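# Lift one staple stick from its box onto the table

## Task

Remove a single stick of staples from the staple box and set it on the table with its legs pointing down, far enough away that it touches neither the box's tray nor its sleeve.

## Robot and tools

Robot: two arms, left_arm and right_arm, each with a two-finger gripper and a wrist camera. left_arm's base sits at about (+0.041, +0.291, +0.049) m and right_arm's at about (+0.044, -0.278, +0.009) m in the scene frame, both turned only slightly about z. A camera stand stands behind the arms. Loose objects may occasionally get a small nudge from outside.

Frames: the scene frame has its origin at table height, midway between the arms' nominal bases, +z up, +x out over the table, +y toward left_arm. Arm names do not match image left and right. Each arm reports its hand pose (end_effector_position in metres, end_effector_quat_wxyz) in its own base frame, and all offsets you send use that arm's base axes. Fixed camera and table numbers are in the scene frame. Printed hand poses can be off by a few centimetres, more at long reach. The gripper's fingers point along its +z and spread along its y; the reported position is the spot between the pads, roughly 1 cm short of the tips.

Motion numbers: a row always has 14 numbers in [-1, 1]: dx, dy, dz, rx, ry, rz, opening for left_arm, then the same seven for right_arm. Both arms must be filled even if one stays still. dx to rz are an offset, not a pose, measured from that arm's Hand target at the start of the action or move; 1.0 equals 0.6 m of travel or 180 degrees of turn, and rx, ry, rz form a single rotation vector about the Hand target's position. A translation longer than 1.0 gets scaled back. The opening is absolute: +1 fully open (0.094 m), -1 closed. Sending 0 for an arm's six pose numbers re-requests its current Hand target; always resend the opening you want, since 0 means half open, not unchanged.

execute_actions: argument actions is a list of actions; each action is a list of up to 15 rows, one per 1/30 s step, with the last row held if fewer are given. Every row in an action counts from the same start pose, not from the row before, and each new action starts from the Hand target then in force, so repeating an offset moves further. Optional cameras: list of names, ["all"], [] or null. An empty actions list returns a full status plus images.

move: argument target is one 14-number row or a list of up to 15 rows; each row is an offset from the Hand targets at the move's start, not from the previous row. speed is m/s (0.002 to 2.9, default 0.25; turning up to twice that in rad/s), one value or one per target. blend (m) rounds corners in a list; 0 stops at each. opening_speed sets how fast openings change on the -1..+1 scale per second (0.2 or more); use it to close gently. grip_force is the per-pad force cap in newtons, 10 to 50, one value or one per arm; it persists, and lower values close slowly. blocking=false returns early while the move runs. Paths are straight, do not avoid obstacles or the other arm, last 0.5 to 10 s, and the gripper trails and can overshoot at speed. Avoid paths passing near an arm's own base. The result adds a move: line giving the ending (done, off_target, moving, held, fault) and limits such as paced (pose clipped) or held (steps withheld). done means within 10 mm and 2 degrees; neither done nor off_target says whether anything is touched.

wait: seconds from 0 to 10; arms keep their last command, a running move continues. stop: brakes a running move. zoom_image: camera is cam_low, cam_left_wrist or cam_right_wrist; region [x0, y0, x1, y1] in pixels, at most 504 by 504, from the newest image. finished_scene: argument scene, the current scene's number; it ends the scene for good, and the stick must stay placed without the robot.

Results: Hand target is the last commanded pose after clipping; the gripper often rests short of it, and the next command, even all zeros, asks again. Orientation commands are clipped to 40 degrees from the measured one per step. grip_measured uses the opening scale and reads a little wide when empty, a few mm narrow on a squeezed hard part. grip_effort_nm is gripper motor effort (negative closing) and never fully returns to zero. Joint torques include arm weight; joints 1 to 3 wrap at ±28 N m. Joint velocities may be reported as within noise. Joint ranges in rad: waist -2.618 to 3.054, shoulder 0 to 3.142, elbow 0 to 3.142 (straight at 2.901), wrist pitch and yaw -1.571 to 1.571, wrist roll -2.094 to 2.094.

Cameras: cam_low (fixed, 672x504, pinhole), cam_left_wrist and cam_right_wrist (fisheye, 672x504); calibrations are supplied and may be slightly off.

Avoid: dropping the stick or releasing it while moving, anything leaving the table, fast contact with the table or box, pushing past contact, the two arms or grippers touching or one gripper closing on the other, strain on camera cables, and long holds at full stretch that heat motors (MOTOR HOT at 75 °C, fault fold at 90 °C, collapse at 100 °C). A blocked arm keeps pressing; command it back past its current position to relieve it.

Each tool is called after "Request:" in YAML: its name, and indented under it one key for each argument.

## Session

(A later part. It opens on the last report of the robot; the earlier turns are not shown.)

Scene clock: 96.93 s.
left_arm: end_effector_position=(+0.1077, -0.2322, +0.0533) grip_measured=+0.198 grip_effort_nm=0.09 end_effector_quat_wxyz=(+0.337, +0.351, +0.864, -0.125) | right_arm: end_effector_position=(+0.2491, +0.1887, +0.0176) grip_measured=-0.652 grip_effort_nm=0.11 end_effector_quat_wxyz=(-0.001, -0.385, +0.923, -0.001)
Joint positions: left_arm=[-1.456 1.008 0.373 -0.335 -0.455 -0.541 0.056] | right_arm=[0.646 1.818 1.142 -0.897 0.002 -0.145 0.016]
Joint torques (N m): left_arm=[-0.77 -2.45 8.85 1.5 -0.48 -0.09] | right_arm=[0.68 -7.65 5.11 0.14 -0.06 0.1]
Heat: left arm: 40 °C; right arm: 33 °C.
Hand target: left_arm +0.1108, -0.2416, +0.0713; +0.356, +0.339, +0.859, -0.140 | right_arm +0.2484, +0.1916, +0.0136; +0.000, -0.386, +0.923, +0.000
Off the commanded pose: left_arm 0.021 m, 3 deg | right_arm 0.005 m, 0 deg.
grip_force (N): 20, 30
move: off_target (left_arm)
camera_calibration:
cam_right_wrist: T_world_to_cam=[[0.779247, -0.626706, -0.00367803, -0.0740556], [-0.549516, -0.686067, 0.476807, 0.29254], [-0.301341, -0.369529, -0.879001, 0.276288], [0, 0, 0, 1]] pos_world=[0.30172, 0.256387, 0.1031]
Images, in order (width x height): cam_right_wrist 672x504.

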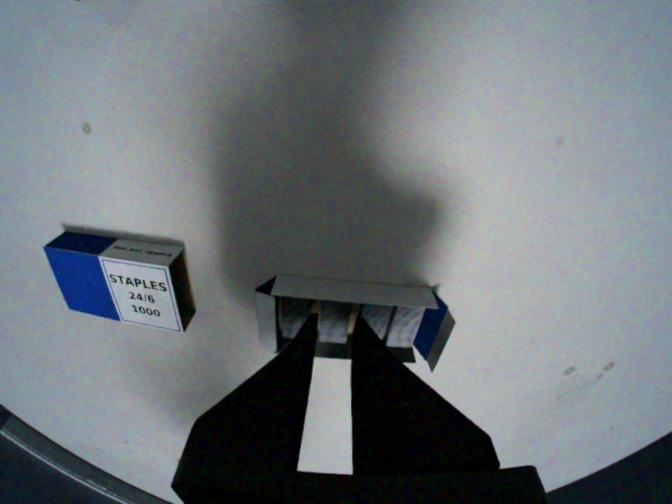

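Request:
move:
  target: [0,0,0,0,0,0,0.2,0,0,-0.0150,0,0,0,-0.65]
  speed: 0.02
  cameras: ["cam_right_wrist","cam_low"]

Request:
zoom_image:
  camera: "cam_right_wrist"
  region: [290, 290, 380, 350]

Scene clock: 98.63 s.
left_arm: end_effector_position=(+0.1077, -0.2322, +0.0533) grip_measured=+0.198 grip_effort_nm=0.09 end_effector_quat_wxyz=(+0.337, +0.351, +0.864, -0.125) | right_arm: end_effector_position=(+0.2491, +0.1886, +0.0088) grip_measured=-0.652 grip_effort_nm=0.11 end_effector_quat_wxyz=(-0.001, -0.385, +0.923, -0.001)
Joint positions: left_arm=[-1.456 1.008 0.373 -0.335 -0.455 -0.541 0.056] | right_arm=[0.646 1.832 1.122 -0.863 0.002 -0.144 0.016]
Joint torques (N m): left_arm=[-0.79 -2.47 8.85 1.49 -0.49 -0.09] | right_arm=[0.68 -7.57 5.09 0.12 -0.06 0.05]
Heat: left arm: 40 °C; right arm: 33 °C.
Hand target: left_arm +0.1108, -0.2416, +0.0713; +0.356, +0.339, +0.859, -0.140 | right_arm +0.2484, +0.1916, +0.0046; +0.000, -0.386, +0.923, +0.000
Off the commanded pose: left_arm 0.021 m, 3 deg | right_arm 0.005 m, 0 deg.
grip_force (N): 20, 30
move: off_target (left_arm)
camera_calibration:
cam_right_wrist: T_world_to_cam=[[0.778966, -0.627056, -0.0035547, -0.0739862], [-0.549976, -0.685915, 0.476495, 0.29675], [-0.301227, -0.369218, -0.87917, 0.268505], [0, 0, 0, 1]] pos_world=[0.301719, 0.256289, 0.0943988]
Images, in order (width x height): cam_low 672x504, cam_right_wrist 672x504.

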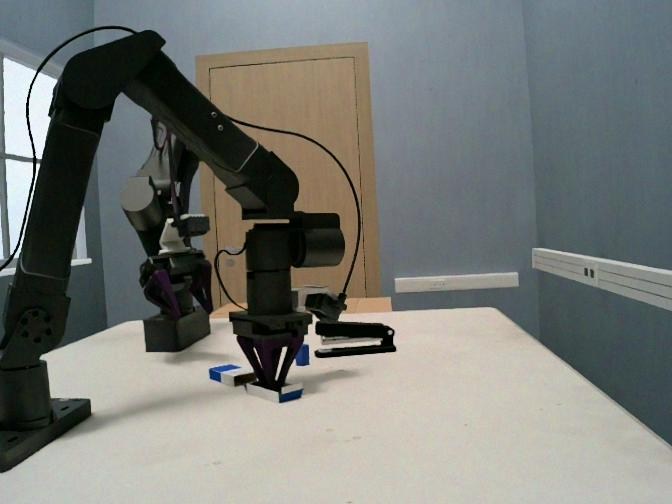

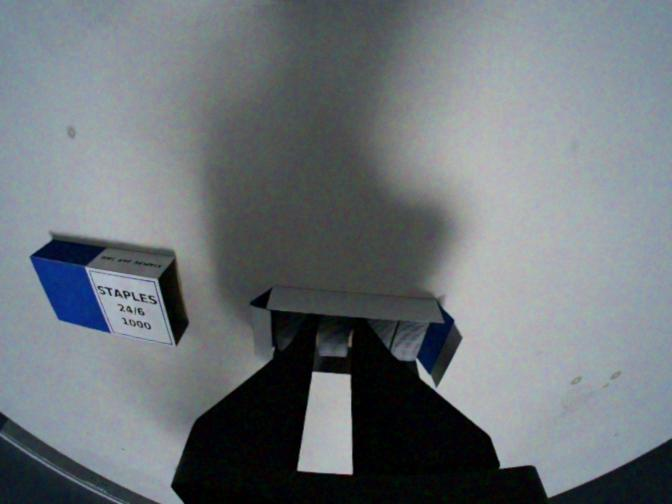

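Scaled by 5.600 from the camera's 672x504 image, which has a finer 960x720 frame.

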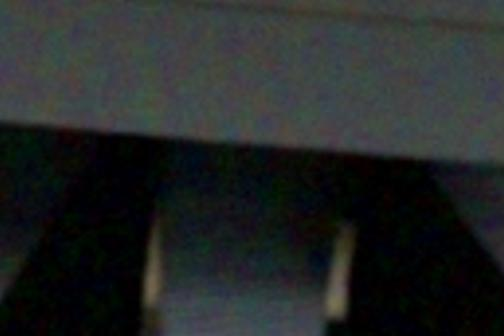

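Request:
move:
  target: [0,0,0,0,0,0,0.2,0,0,-0.0060,0,0,0,-0.65]
  speed: 0.02
  cameras: ["cam_right_wrist","cam_low"]

Request:
zoom_image:
  camera: "cam_right_wrist"
  region: [290, 290, 380, 350]

Request:
zoom_image:
  camera: "cam_low"
  region: [235, 350, 315, 410]

Scene clock: 99.67 s.
left_arm: end_effector_position=(+0.1077, -0.2322, +0.0533) grip_measured=+0.198 grip_effort_nm=0.09 end_effector_quat_wxyz=(+0.337, +0.351, +0.864, -0.125) | right_arm: end_effector_position=(+0.2490, +0.1886, +0.0051) grip_measured=-0.652 grip_effort_nm=0.11 end_effector_quat_wxyz=(-0.001, -0.385, +0.923, -0.001)
Joint positions: left_arm=[-1.456 1.008 0.373 -0.335 -0.455 -0.541 0.056] | right_arm=[0.646 1.839 1.114 -0.848 0.002 -0.144 0.016]
Joint torques (N m): left_arm=[-0.77 -2.47 8.87 1.49 -0.48 -0.08] | right_arm=[0.66 -7.6 5.08 0.17 -0.06 0.06]
Heat: left arm: 40 °C; right arm: 33 °C.
Hand target: left_arm +0.1108, -0.2416, +0.0713; +0.356, +0.339, +0.859, -0.140 | right_arm +0.2484, +0.1916, +0.0009; +0.000, -0.386, +0.923, +0.000
Off the commanded pose: left_arm 0.021 m, 3 deg | right_arm 0.005 m, 0 deg.
grip_force (N): 20, 30
move: off_target (left_arm)
camera_calibration:
cam_right_wrist: T_world_to_cam=[[0.778984, -0.627033, -0.0036949, -0.0739975], [-0.549785, -0.685825, 0.476844, 0.2984], [-0.301531, -0.369422, -0.87898, 0.26538], [0, 0, 0, 1]] pos_world=[0.301719, 0.256288, 0.0907001]
Images, in order (width x height): cam_low 672x504, cam_right_wrist 672x504.

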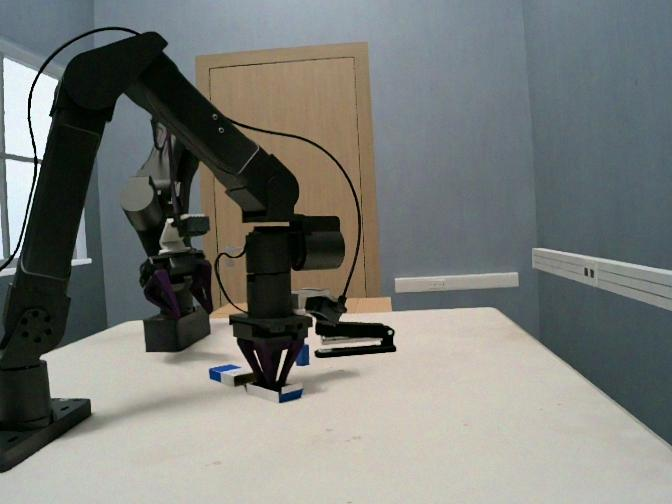

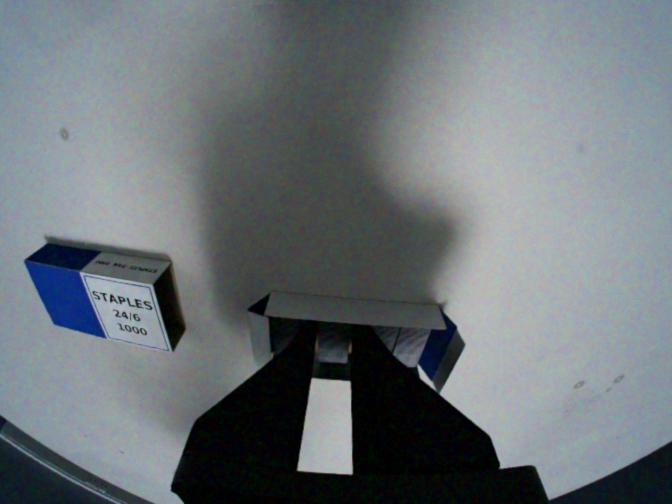

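Scaled by 5.600 from the camera's 672x504 image, which has a finer 960x720 frame.

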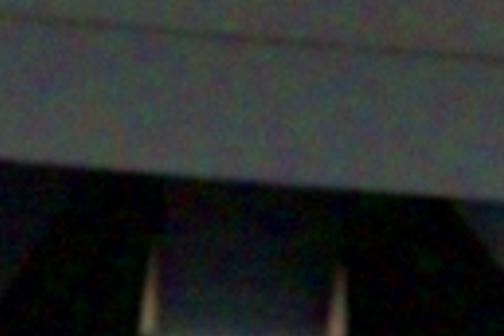

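Scaled by 6.300 from the camera's 672x504 image, which has a finer 960x720 frame.

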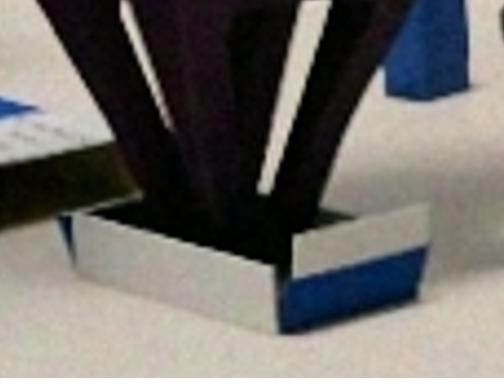

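Request:
move:
  target: [0,0,0,0,0,0,0.2,0,0,0,0,0,0,-0.78]
  grip_force: [20,20]
  opening_speed: 0.25
  cameras: ["cam_right_wrist"]

Request:
zoom_image:
  camera: "cam_right_wrist"
  region: [240, 270, 440, 420]

Scene clock: 100.73 s.
left_arm: end_effector_position=(+0.1077, -0.2322, +0.0533) grip_measured=+0.198 grip_effort_nm=0.09 end_effector_quat_wxyz=(+0.337, +0.351, +0.864, -0.125) | right_arm: end_effector_position=(+0.2491, +0.1887, +0.0051) grip_measured=-0.725 grip_effort_nm=-0.47 end_effector_quat_wxyz=(-0.001, -0.385, +0.923, -0.001)
Joint positions: left_arm=[-1.456 1.008 0.373 -0.335 -0.455 -0.541 0.056] | right_arm=[0.646 1.839 1.114 -0.848 0.002 -0.144 0.013]
Joint torques (N m): left_arm=[-0.79 -2.47 8.85 1.49 -0.48 -0.09] | right_arm=[0.68 -7.6 5.07 0.16 -0.06 0.05]
Heat: left arm: 40 °C; right arm: 33 °C.
Hand target: left_arm +0.1108, -0.2416, +0.0713; +0.356, +0.339, +0.859, -0.140 | right_arm +0.2483, +0.1916, +0.0009; +0.000, -0.385, +0.923, +0.000
Off the commanded pose: left_arm 0.021 m, 3 deg | right_arm 0.005 m, 0 deg.
grip_force (N): 20, 20
move: off_target (left_arm)
camera_calibration:
cam_right_wrist: T_world_to_cam=[[0.778751, -0.627323, -0.00359669, -0.0739387], [-0.550221, -0.685768, 0.476423, 0.298611], [-0.301338, -0.369036, -0.879209, 0.265273], [0, 0, 0, 1]] pos_world=[0.301819, 0.25629, 0.0906986]
Images, in order (width x height): cam_right_wrist 672x504.

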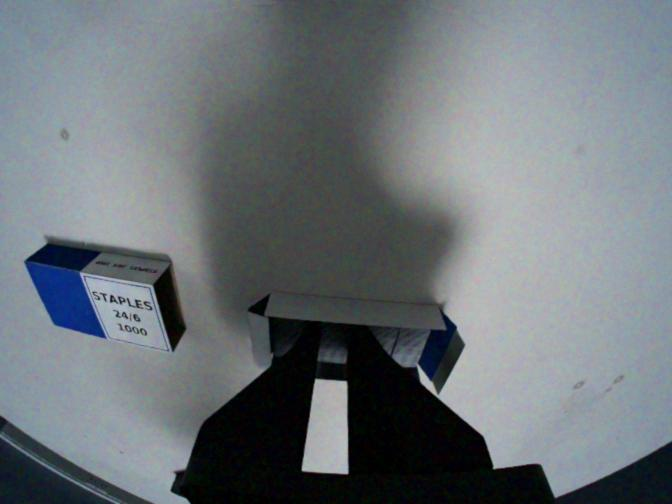

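Scaled by 2.520 from the camera's 672x504 image, which has a finer 960x720 frame.

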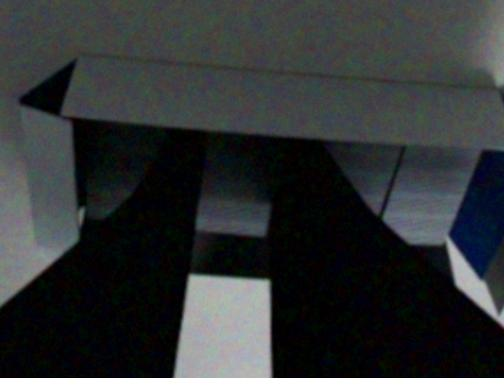

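Request:
move:
  target: [0,0,0,0,0,0,0.2,0,0,0.18,0,0,0,-0.78]
  speed: 0.08
  cameras: ["cam_right_wrist","cam_low","cam_left_wrist"]

Request:
zoom_image:
  camera: "cam_right_wrist"
  region: [240, 200, 440, 350]

Request:
zoom_image:
  camera: "cam_low"
  region: [220, 300, 330, 410]

Scene clock: 103.10 s.
left_arm: end_effector_position=(+0.1077, -0.2322, +0.0533) grip_measured=+0.198 grip_effort_nm=0.09 end_effector_quat_wxyz=(+0.337, +0.351, +0.864, -0.125) | right_arm: end_effector_position=(+0.2456, +0.1860, +0.0949) grip_measured=-0.725 grip_effort_nm=-0.47 end_effector_quat_wxyz=(-0.021, -0.385, +0.923, -0.007)
Joint positions: left_arm=[-1.456 1.008 0.373 -0.335 -0.455 -0.541 0.056] | right_arm=[0.646 1.757 1.387 -1.243 0.002 -0.144 0.013]
Joint torques (N m): left_arm=[-0.77 -2.47 8.85 1.49 -0.49 -0.09] | right_arm=[0.68 -10.55 8.21 -0.11 -0.06 0.04]
Heat: left arm: 40 °C; right arm: 33 °C.
Hand target: left_arm +0.1108, -0.2416, +0.0713; +0.356, +0.339, +0.859, -0.140 | right_arm +0.2484, +0.1916, +0.1089; +0.000, -0.385, +0.923, +0.000
Off the commanded pose: left_arm 0.021 m, 3 deg | right_arm 0.015 m, 2 deg.
grip_force (N): 20, 20
move: off_target (left_arm, right_arm)
camera_calibration:
cam_left_wrist: T_world_to_cam=[[-0.614394, -0.786612, 0.0613337, -0.122978], [-0.77496, 0.587036, -0.234151, 0.266035], [0.148181, -0.191392, -0.970264, 0.112258], [0, 0, 0, 1]] pos_world=[0.113975, -0.231423, 0.178755]
cam_right_wrist: T_world_to_cam=[[0.778446, -0.627563, -0.013637, -0.0713804], [-0.533985, -0.673477, 0.511164, 0.242535], [-0.329972, -0.390632, -0.859375, 0.351278], [0, 0, 0, 1]] pos_world=[0.300988, 0.255767, 0.176931]

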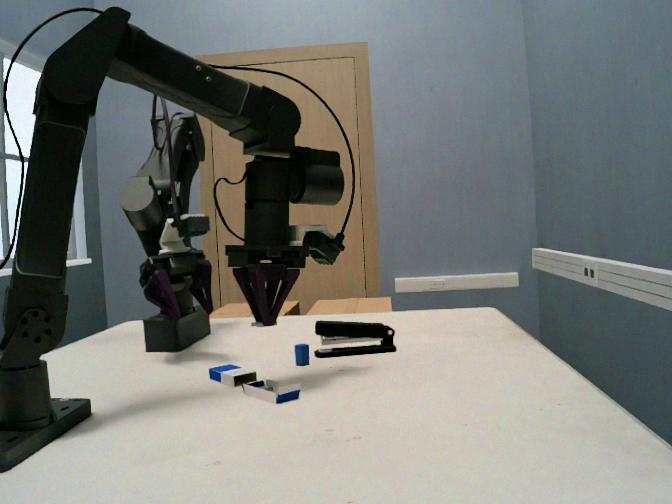

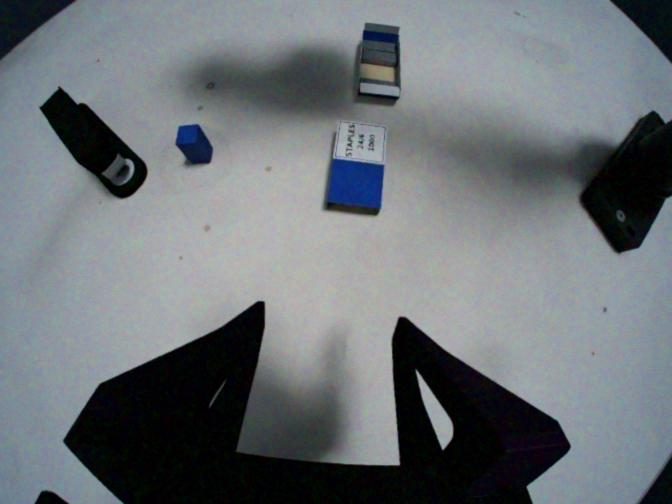

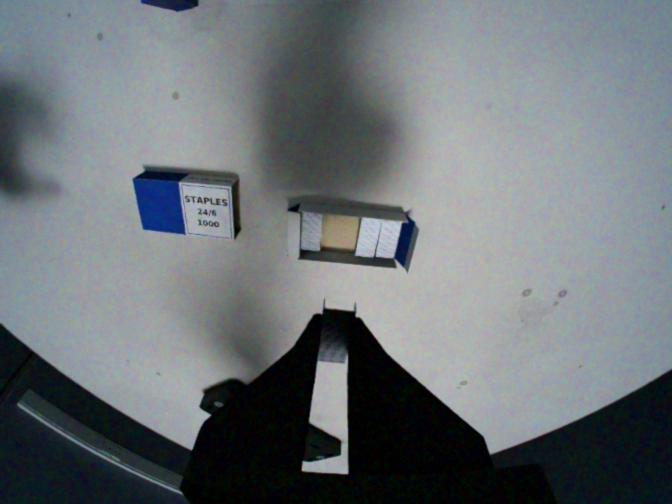

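Scaled by 2.520 from the camera's 672x504 image, which has a finer 960x720 frame.

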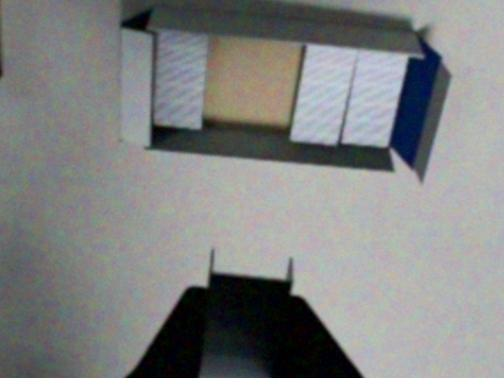

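Scaled by 4.582 from the camera's 672x504 image, which has a finer 960x720 frame.

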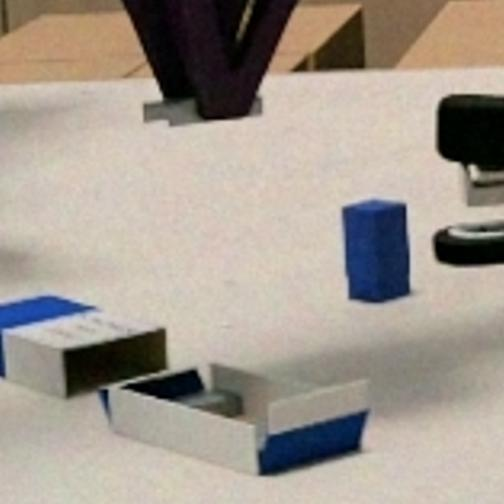

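Request:
move:
  target:
    - [0,0,0,0,0,0,0.2,0.1943,-0.2193,-0.02,0,0,0,-0.78]
    - [0,0,0,0,0,0,0.2,0.1943,-0.2193,-0.1400,0,0,0,-0.78]
  speed: [0.15,0.08]
  blend: [0.02,0]
  cameras: ["cam_right_wrist","cam_low"]

Request:
zoom_image:
  camera: "cam_right_wrist"
  region: [240, 240, 440, 390]

Request:
zoom_image:
  camera: "cam_low"
  region: [260, 330, 440, 450]

Scene clock: 106.70 s.
left_arm: end_effector_position=(+0.1077, -0.2322, +0.0533) grip_measured=+0.198 grip_effort_nm=0.09 end_effector_quat_wxyz=(+0.337, +0.351, +0.864, -0.125) | right_arm: end_effector_position=(+0.3631, +0.0601, +0.0288) grip_measured=-0.725 grip_effort_nm=-0.47 end_effector_quat_wxyz=(-0.002, -0.384, +0.923, -0.001)
Joint positions: left_arm=[-1.456 1.008 0.373 -0.335 -0.455 -0.541 0.056] | right_arm=[0.163 1.999 1.439 -1.014 0.003 -0.625 0.013]
Joint torques (N m): left_arm=[-0.79 -2.47 8.87 1.5 -0.49 -0.09] | right_arm=[-0.25 -9.54 5.56 0.12 -0.06 -0.08]
Heat: left arm: 40 °C; right arm: 33 °C.
Hand target: left_arm +0.1108, -0.2416, +0.0713; +0.356, +0.339, +0.859, -0.140 | right_arm +0.3650, +0.0599, +0.0249; +0.000, -0.385, +0.923, +0.000
Off the commanded pose: left_arm 0.021 m, 3 deg | right_arm 0.004 m, 0 deg.
grip_force (N): 20, 20
move: off_target (left_arm)
camera_calibration:
cam_right_wrist: T_world_to_cam=[[0.777068, -0.629393, -0.00548799, -0.242489], [-0.550801, -0.684204, 0.477999, 0.261914], [-0.304604, -0.368415, -0.878343, 0.274188], [0, 0, 0, 1]] pos_world=[0.416212, 0.127597, 0.114306]
Images, in order (width x height): cam_low 672x504, cam_right_wrist 672x504.

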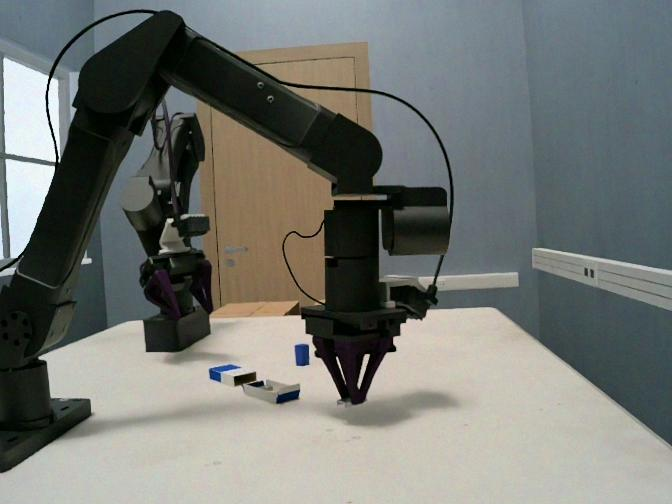

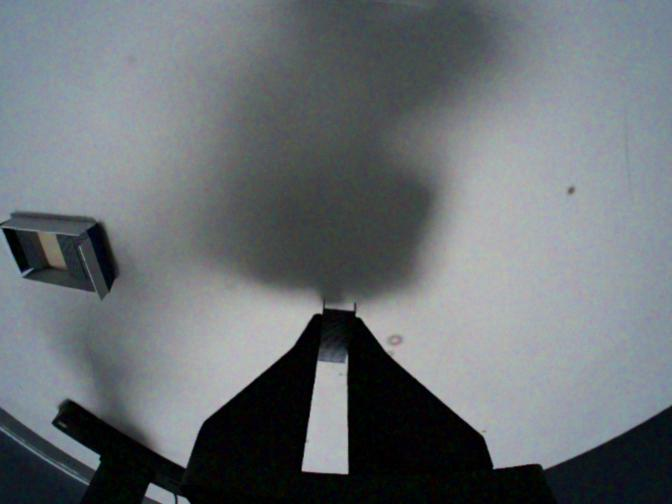

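Scaled by 2.520 from the camera's 672x504 image, which has a finer 960x720 frame.

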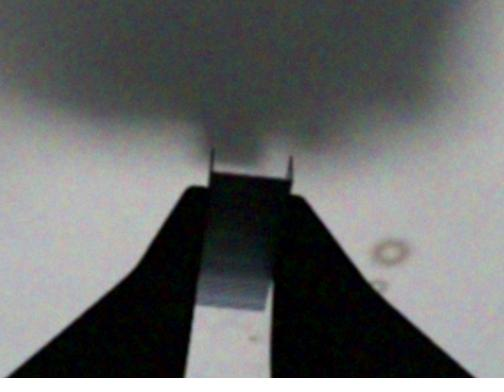

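Scaled by 2.800 from the camera's 672x504 image, which has a finer 960x720 frame.

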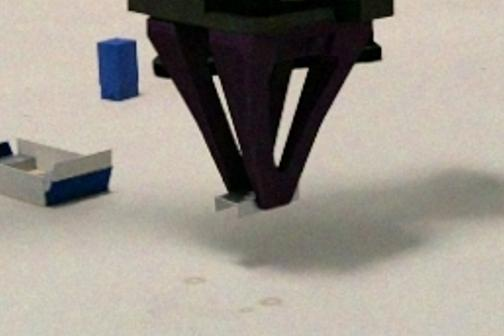

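Request:
move:
  target: [0,0,0,0,0,0,0.2,0,0,-0.0350,0,0,0,-0.78]
  speed: 0.03
  cameras: ["cam_low"]

Request:
zoom_image:
  camera: "cam_low"
  region: [290, 360, 410, 430]

Scene clock: 108.17 s.
left_arm: end_effector_position=(+0.1077, -0.2322, +0.0533) grip_measured=+0.198 grip_effort_nm=0.09 end_effector_quat_wxyz=(+0.337, +0.351, +0.864, -0.125) | right_arm: end_effector_position=(+0.3643, +0.0603, +0.0094) grip_measured=-0.725 grip_effort_nm=-0.47 end_effector_quat_wxyz=(+0.001, -0.384, +0.923, -0.002)
Joint positions: left_arm=[-1.456 1.008 0.373 -0.335 -0.455 -0.541 0.056] | right_arm=[0.163 2.024 1.394 -0.938 0.003 -0.625 0.013]
Joint torques (N m): left_arm=[-0.8 -2.47 8.85 1.5 -0.49 -0.08] | right_arm=[-0.25 -9.39 5.31 0.13 -0.06 -0.08]
Heat: left arm: 40 °C; right arm: 33 °C.
Hand target: left_arm +0.1108, -0.2416, +0.0713; +0.356, +0.339, +0.859, -0.140 | right_arm +0.3650, +0.0599, +0.0040; +0.000, -0.385, +0.923, +0.000
Off the commanded pose: left_arm 0.021 m, 3 deg | right_arm 0.006 m, 0 deg.
grip_force (N): 20, 20
move: off_target (left_arm)
Images, in order (width x height): cam_low 672x504.

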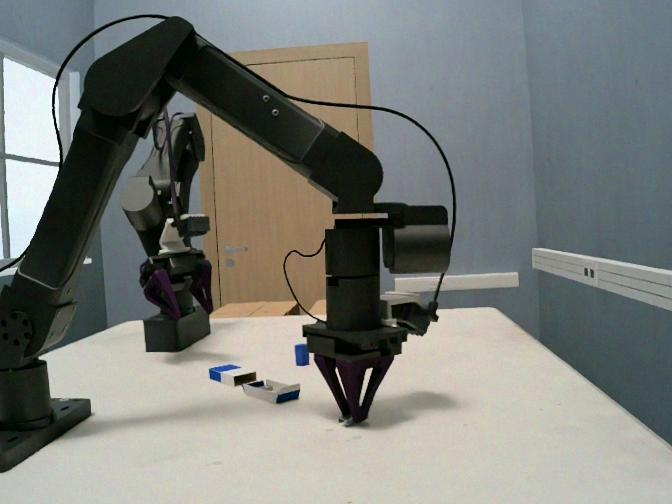

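Scaled by 4.200 from the camera's 672x504 image, which has a finer 960x720 frame.

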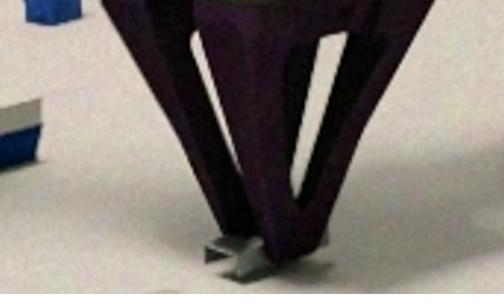

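Request:
move:
  target: [0,0,0,0,0,0,0.2,0,0,-0.0170,0,0,0,-0.78]
  speed: 0.02
  cameras: ["cam_low"]

Request:
zoom_image:
  camera: "cam_low"
  region: [290, 370, 410, 440]

Scene clock: 109.10 s.
left_arm: end_effector_position=(+0.1077, -0.2322, +0.0533) grip_measured=+0.198 grip_effort_nm=0.09 end_effector_quat_wxyz=(+0.337, +0.351, +0.864, -0.125) | right_arm: end_effector_position=(+0.3646, +0.0603, +0.0054) grip_measured=-0.725 grip_effort_nm=-0.46 end_effector_quat_wxyz=(+0.002, -0.384, +0.923, -0.002)
Joint positions: left_arm=[-1.456 1.008 0.373 -0.335 -0.455 -0.541 0.056] | right_arm=[0.163 2.029 1.384 -0.921 0.003 -0.625 0.013]
Joint torques (N m): left_arm=[-0.79 -2.45 8.85 1.5 -0.49 -0.09] | right_arm=[-0.24 -8.5 4.42 0.32 -0.06 -0.08]
Heat: left arm: 40 °C; right arm: 33 °C.
Hand target: left_arm +0.1108, -0.2416, +0.0713; +0.356, +0.339, +0.859, -0.140 | right_arm +0.3650, +0.0599, -0.0063; +0.000, -0.385, +0.923, +0.000
Off the commanded pose: left_arm 0.021 m, 3 deg | right_arm 0.012 m, 0 deg.
grip_force (N): 20, 20
move: off_target (left_arm, right_arm)
Images, in order (width x height): cam_low 672x504.

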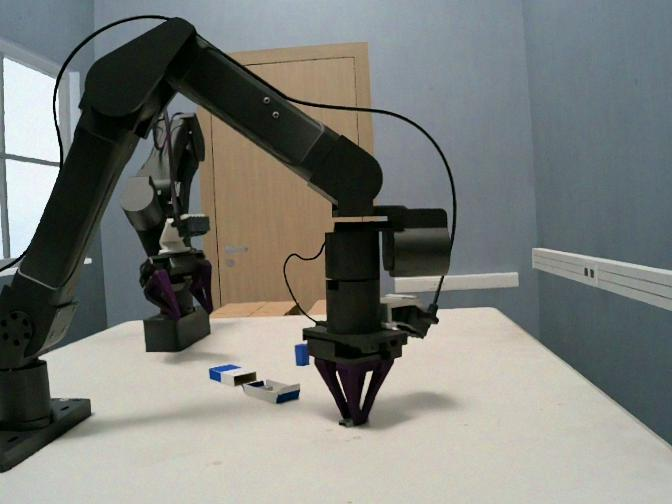

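Scaled by 4.200 from the camera's 672x504 image, which has a finer 960x720 frame.

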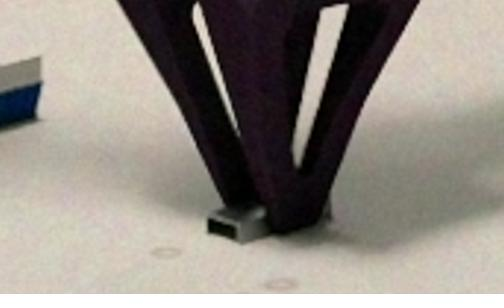

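Request:
move:
  target: [0,0,0,0,0,0,0.2,0,0,0.0220,0,0,0,-0.78]
  speed: 0.03

Request:
move:
  target: [0,0,0,0,0,0,0.2,0,0,0,0,0,0,-0.5]
  opening_speed: 0.25
  cameras: ["cam_right_wrist","cam_low"]

Request:
zoom_image:
  camera: "cam_right_wrist"
  region: [240, 240, 440, 390]

Request:
zoom_image:
  camera: "cam_low"
  region: [290, 370, 410, 440]

Scene clock: 110.07 s.
left_arm: end_effector_position=(+0.1077, -0.2322, +0.0533) grip_measured=+0.198 grip_effort_nm=0.09 end_effector_quat_wxyz=(+0.337, +0.351, +0.864, -0.125) | right_arm: end_effector_position=(+0.3642, +0.0603, +0.0054) grip_measured=-0.725 grip_effort_nm=-0.47 end_effector_quat_wxyz=(+0.001, -0.384, +0.923, -0.002)
Joint positions: left_arm=[-1.456 1.008 0.373 -0.335 -0.455 -0.541 0.056] | right_arm=[0.163 2.029 1.384 -0.922 0.003 -0.625 0.013]
Joint torques (N m): left_arm=[-0.79 -2.47 8.85 1.5 -0.49 -0.09] | right_arm=[-0.27 -10.14 6.63 -0.08 -0.06 -0.08]
Heat: left arm: 40 °C; right arm: 33 °C.
Hand target: left_arm +0.1108, -0.2416, +0.0713; +0.356, +0.339, +0.859, -0.140 | right_arm +0.3650, +0.0599, +0.0069; +0.000, -0.385, +0.923, +0.000
Off the commanded pose: left_arm 0.021 m, 3 deg | right_arm 0.002 m, 0 deg.
grip_force (N): 20, 20
move: off_target (left_arm)

Scene clock: 111.40 s.
left_arm: end_effector_position=(+0.1077, -0.2322, +0.0533) grip_measured=+0.198 grip_effort_nm=0.09 end_effector_quat_wxyz=(+0.337, +0.351, +0.864, -0.125) | right_arm: end_effector_position=(+0.3621, +0.0603, +0.0054) grip_measured=-0.502 grip_effort_nm=0.12 end_effector_quat_wxyz=(-0.003, -0.384, +0.923, +0.000)
Joint positions: left_arm=[-1.456 1.008 0.373 -0.335 -0.455 -0.541 0.056] | right_arm=[0.163 2.029 1.384 -0.931 0.001 -0.626 0.023]
Joint torques (N m): left_arm=[-0.79 -2.47 8.85 1.5 -0.49 -0.09] | right_arm=[-0.25 -10.13 6.6 -0.03 -0.04 -0.08]
Heat: left arm: 40 °C; right arm: 33 °C.
Hand target: left_arm +0.1108, -0.2416, +0.0713; +0.356, +0.339, +0.859, -0.140 | right_arm +0.3650, +0.0599, +0.0069; +0.000, -0.385, +0.923, +0.000
Off the commanded pose: left_arm 0.021 m, 3 deg | right_arm 0.003 m, 0 deg.
grip_force (N): 20, 20
move: off_target (left_arm)
camera_calibration:
cam_right_wrist: T_world_to_cam=[[0.777505, -0.628816, -0.00874906, -0.241751], [-0.549058, -0.685539, 0.478091, 0.272224], [-0.306629, -0.366914, -0.878267, 0.253992], [0, 0, 0, 1]] pos_world=[0.41531, 0.127797, 0.0908103]
Images, in order (width x height): cam_low 672x504, cam_right_wrist 672x504.

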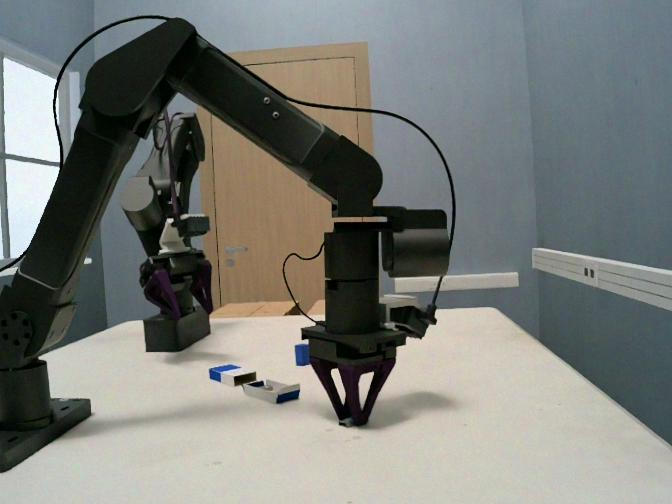

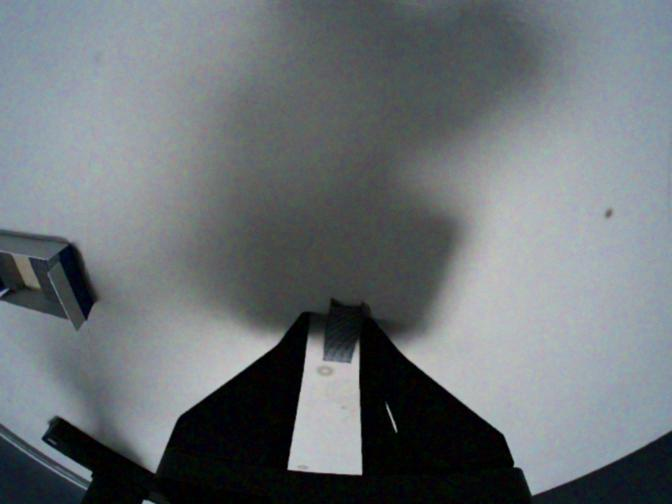

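Scaled by 2.520 from the camera's 672x504 image, which has a finer 960x720 frame.

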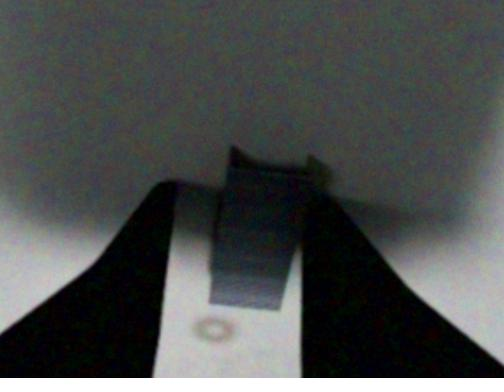

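Scaled by 4.200 from the camera's 672x504 image, which has a finer 960x720 frame.

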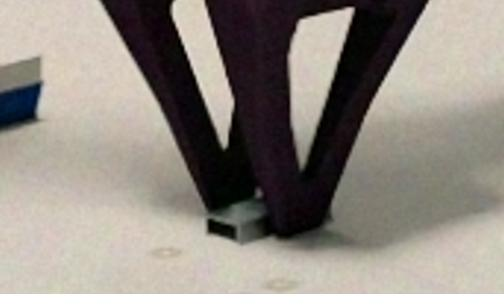

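Request:
move:
  target:
    - [0,0,0,0,0,0,0.2,0,0,0,0,0,0,-0.3]
    - [0,0,0,0,0,0,0.2,0,0,0.18,0,0,0,-0.3]
  speed: [0.03,0.08]
  opening_speed: 0.3
  cameras: ["all"]

Request:
zoom_image:
  camera: "cam_low"
  region: [290, 370, 410, 440]

Request:
zoom_image:
  camera: "cam_right_wrist"
  region: [240, 180, 440, 330]

Scene clock: 114.57 s.
left_arm: end_effector_position=(+0.1077, -0.2322, +0.0533) grip_measured=+0.198 grip_effort_nm=0.09 end_effector_quat_wxyz=(+0.337, +0.351, +0.864, -0.125) | right_arm: end_effector_position=(+0.3603, +0.0604, +0.0979) grip_measured=-0.302 grip_effort_nm=0.11 end_effector_quat_wxyz=(-0.022, -0.384, +0.923, +0.006)
Joint positions: left_arm=[-1.456 1.008 0.373 -0.335 -0.455 -0.541 0.056] | right_arm=[0.163 1.979 1.689 -1.325 -0.001 -0.626 0.033]
Joint torques (N m): left_arm=[-0.77 -2.47 8.85 1.49 -0.48 -0.08] | right_arm=[-0.24 -13.04 8.21 -0.18 -0.02 -0.07]
Heat: left arm: 40 °C; right arm: 33 °C.
Hand target: left_arm +0.1108, -0.2416, +0.0713; +0.356, +0.339, +0.859, -0.140 | right_arm +0.3650, +0.0599, +0.1150; +0.000, -0.385, +0.923, +0.000
Off the commanded pose: left_arm 0.021 m, 3 deg | right_arm 0.018 m, 3 deg.
grip_force (N): 20, 20
move: off_target (left_arm, right_arm)
camera_calibration:
cam_left_wrist: T_world_to_cam=[[-0.614394, -0.786612, 0.0613337, -0.122978], [-0.77496, 0.587036, -0.234151, 0.266035], [0.148181, -0.191392, -0.970264, 0.112258], [0, 0, 0, 1]] pos_world=[0.113975, -0.231423, 0.178755]
cam_right_wrist: T_world_to_cam=[[0.776794, -0.628695, -0.0365202, -0.236628], [-0.529501, -0.683425, 0.502552, 0.217469], [-0.340911, -0.371042, -0.863775, 0.345877], [0, 0, 0, 1]] pos_world=[0.416874, 0.128192, 0.180829]

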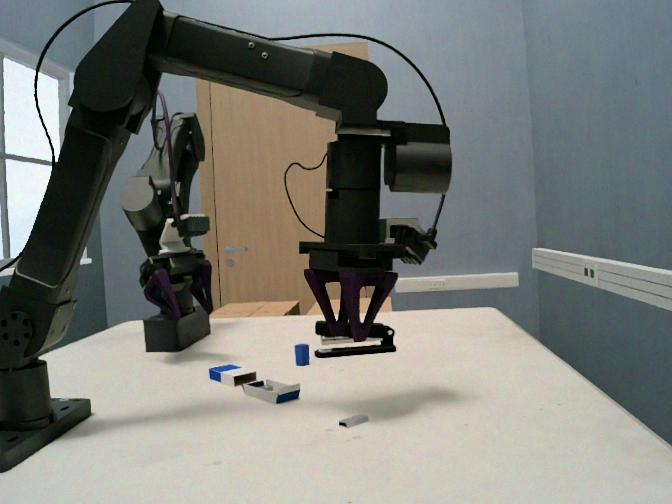

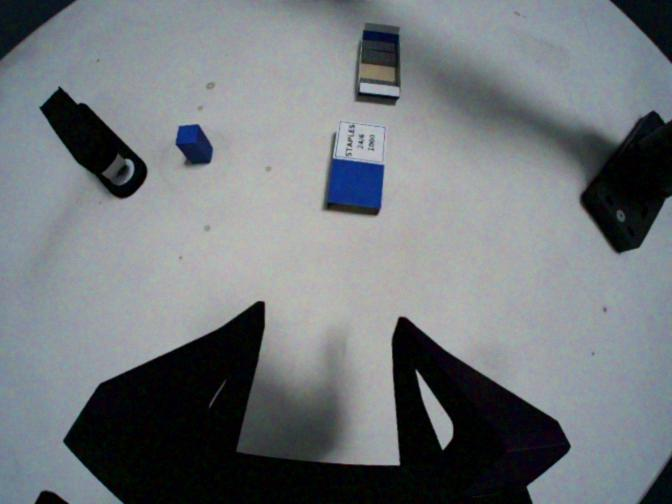

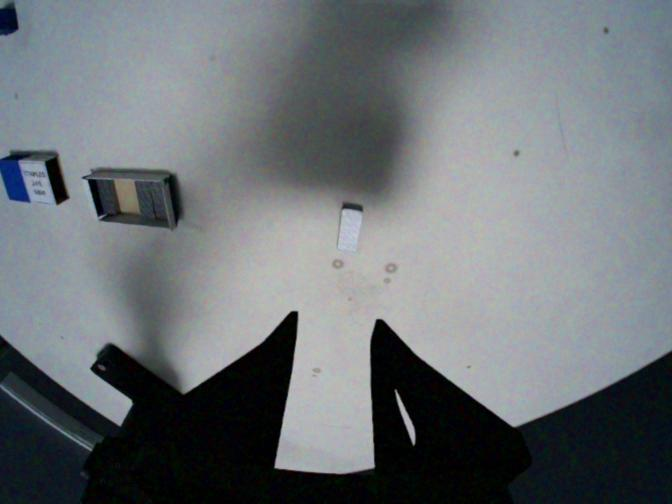

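Scaled by 4.200 from the camera's 672x504 image, which has a finer 960x720 frame.

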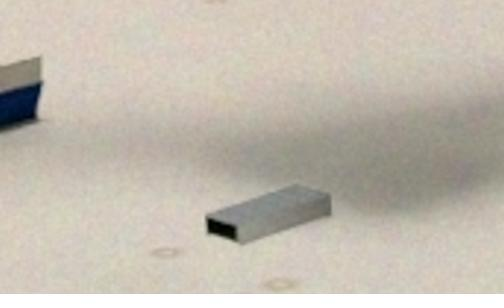

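Scaled by 2.520 from the camera's 672x504 image, which has a finer 960x720 frame.

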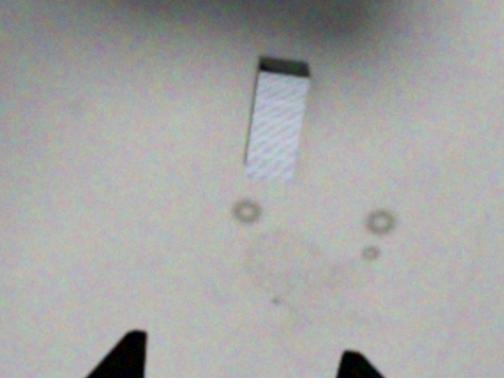

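Request:
finished_scene:
  scene: 2

The scene is finished: the task was done.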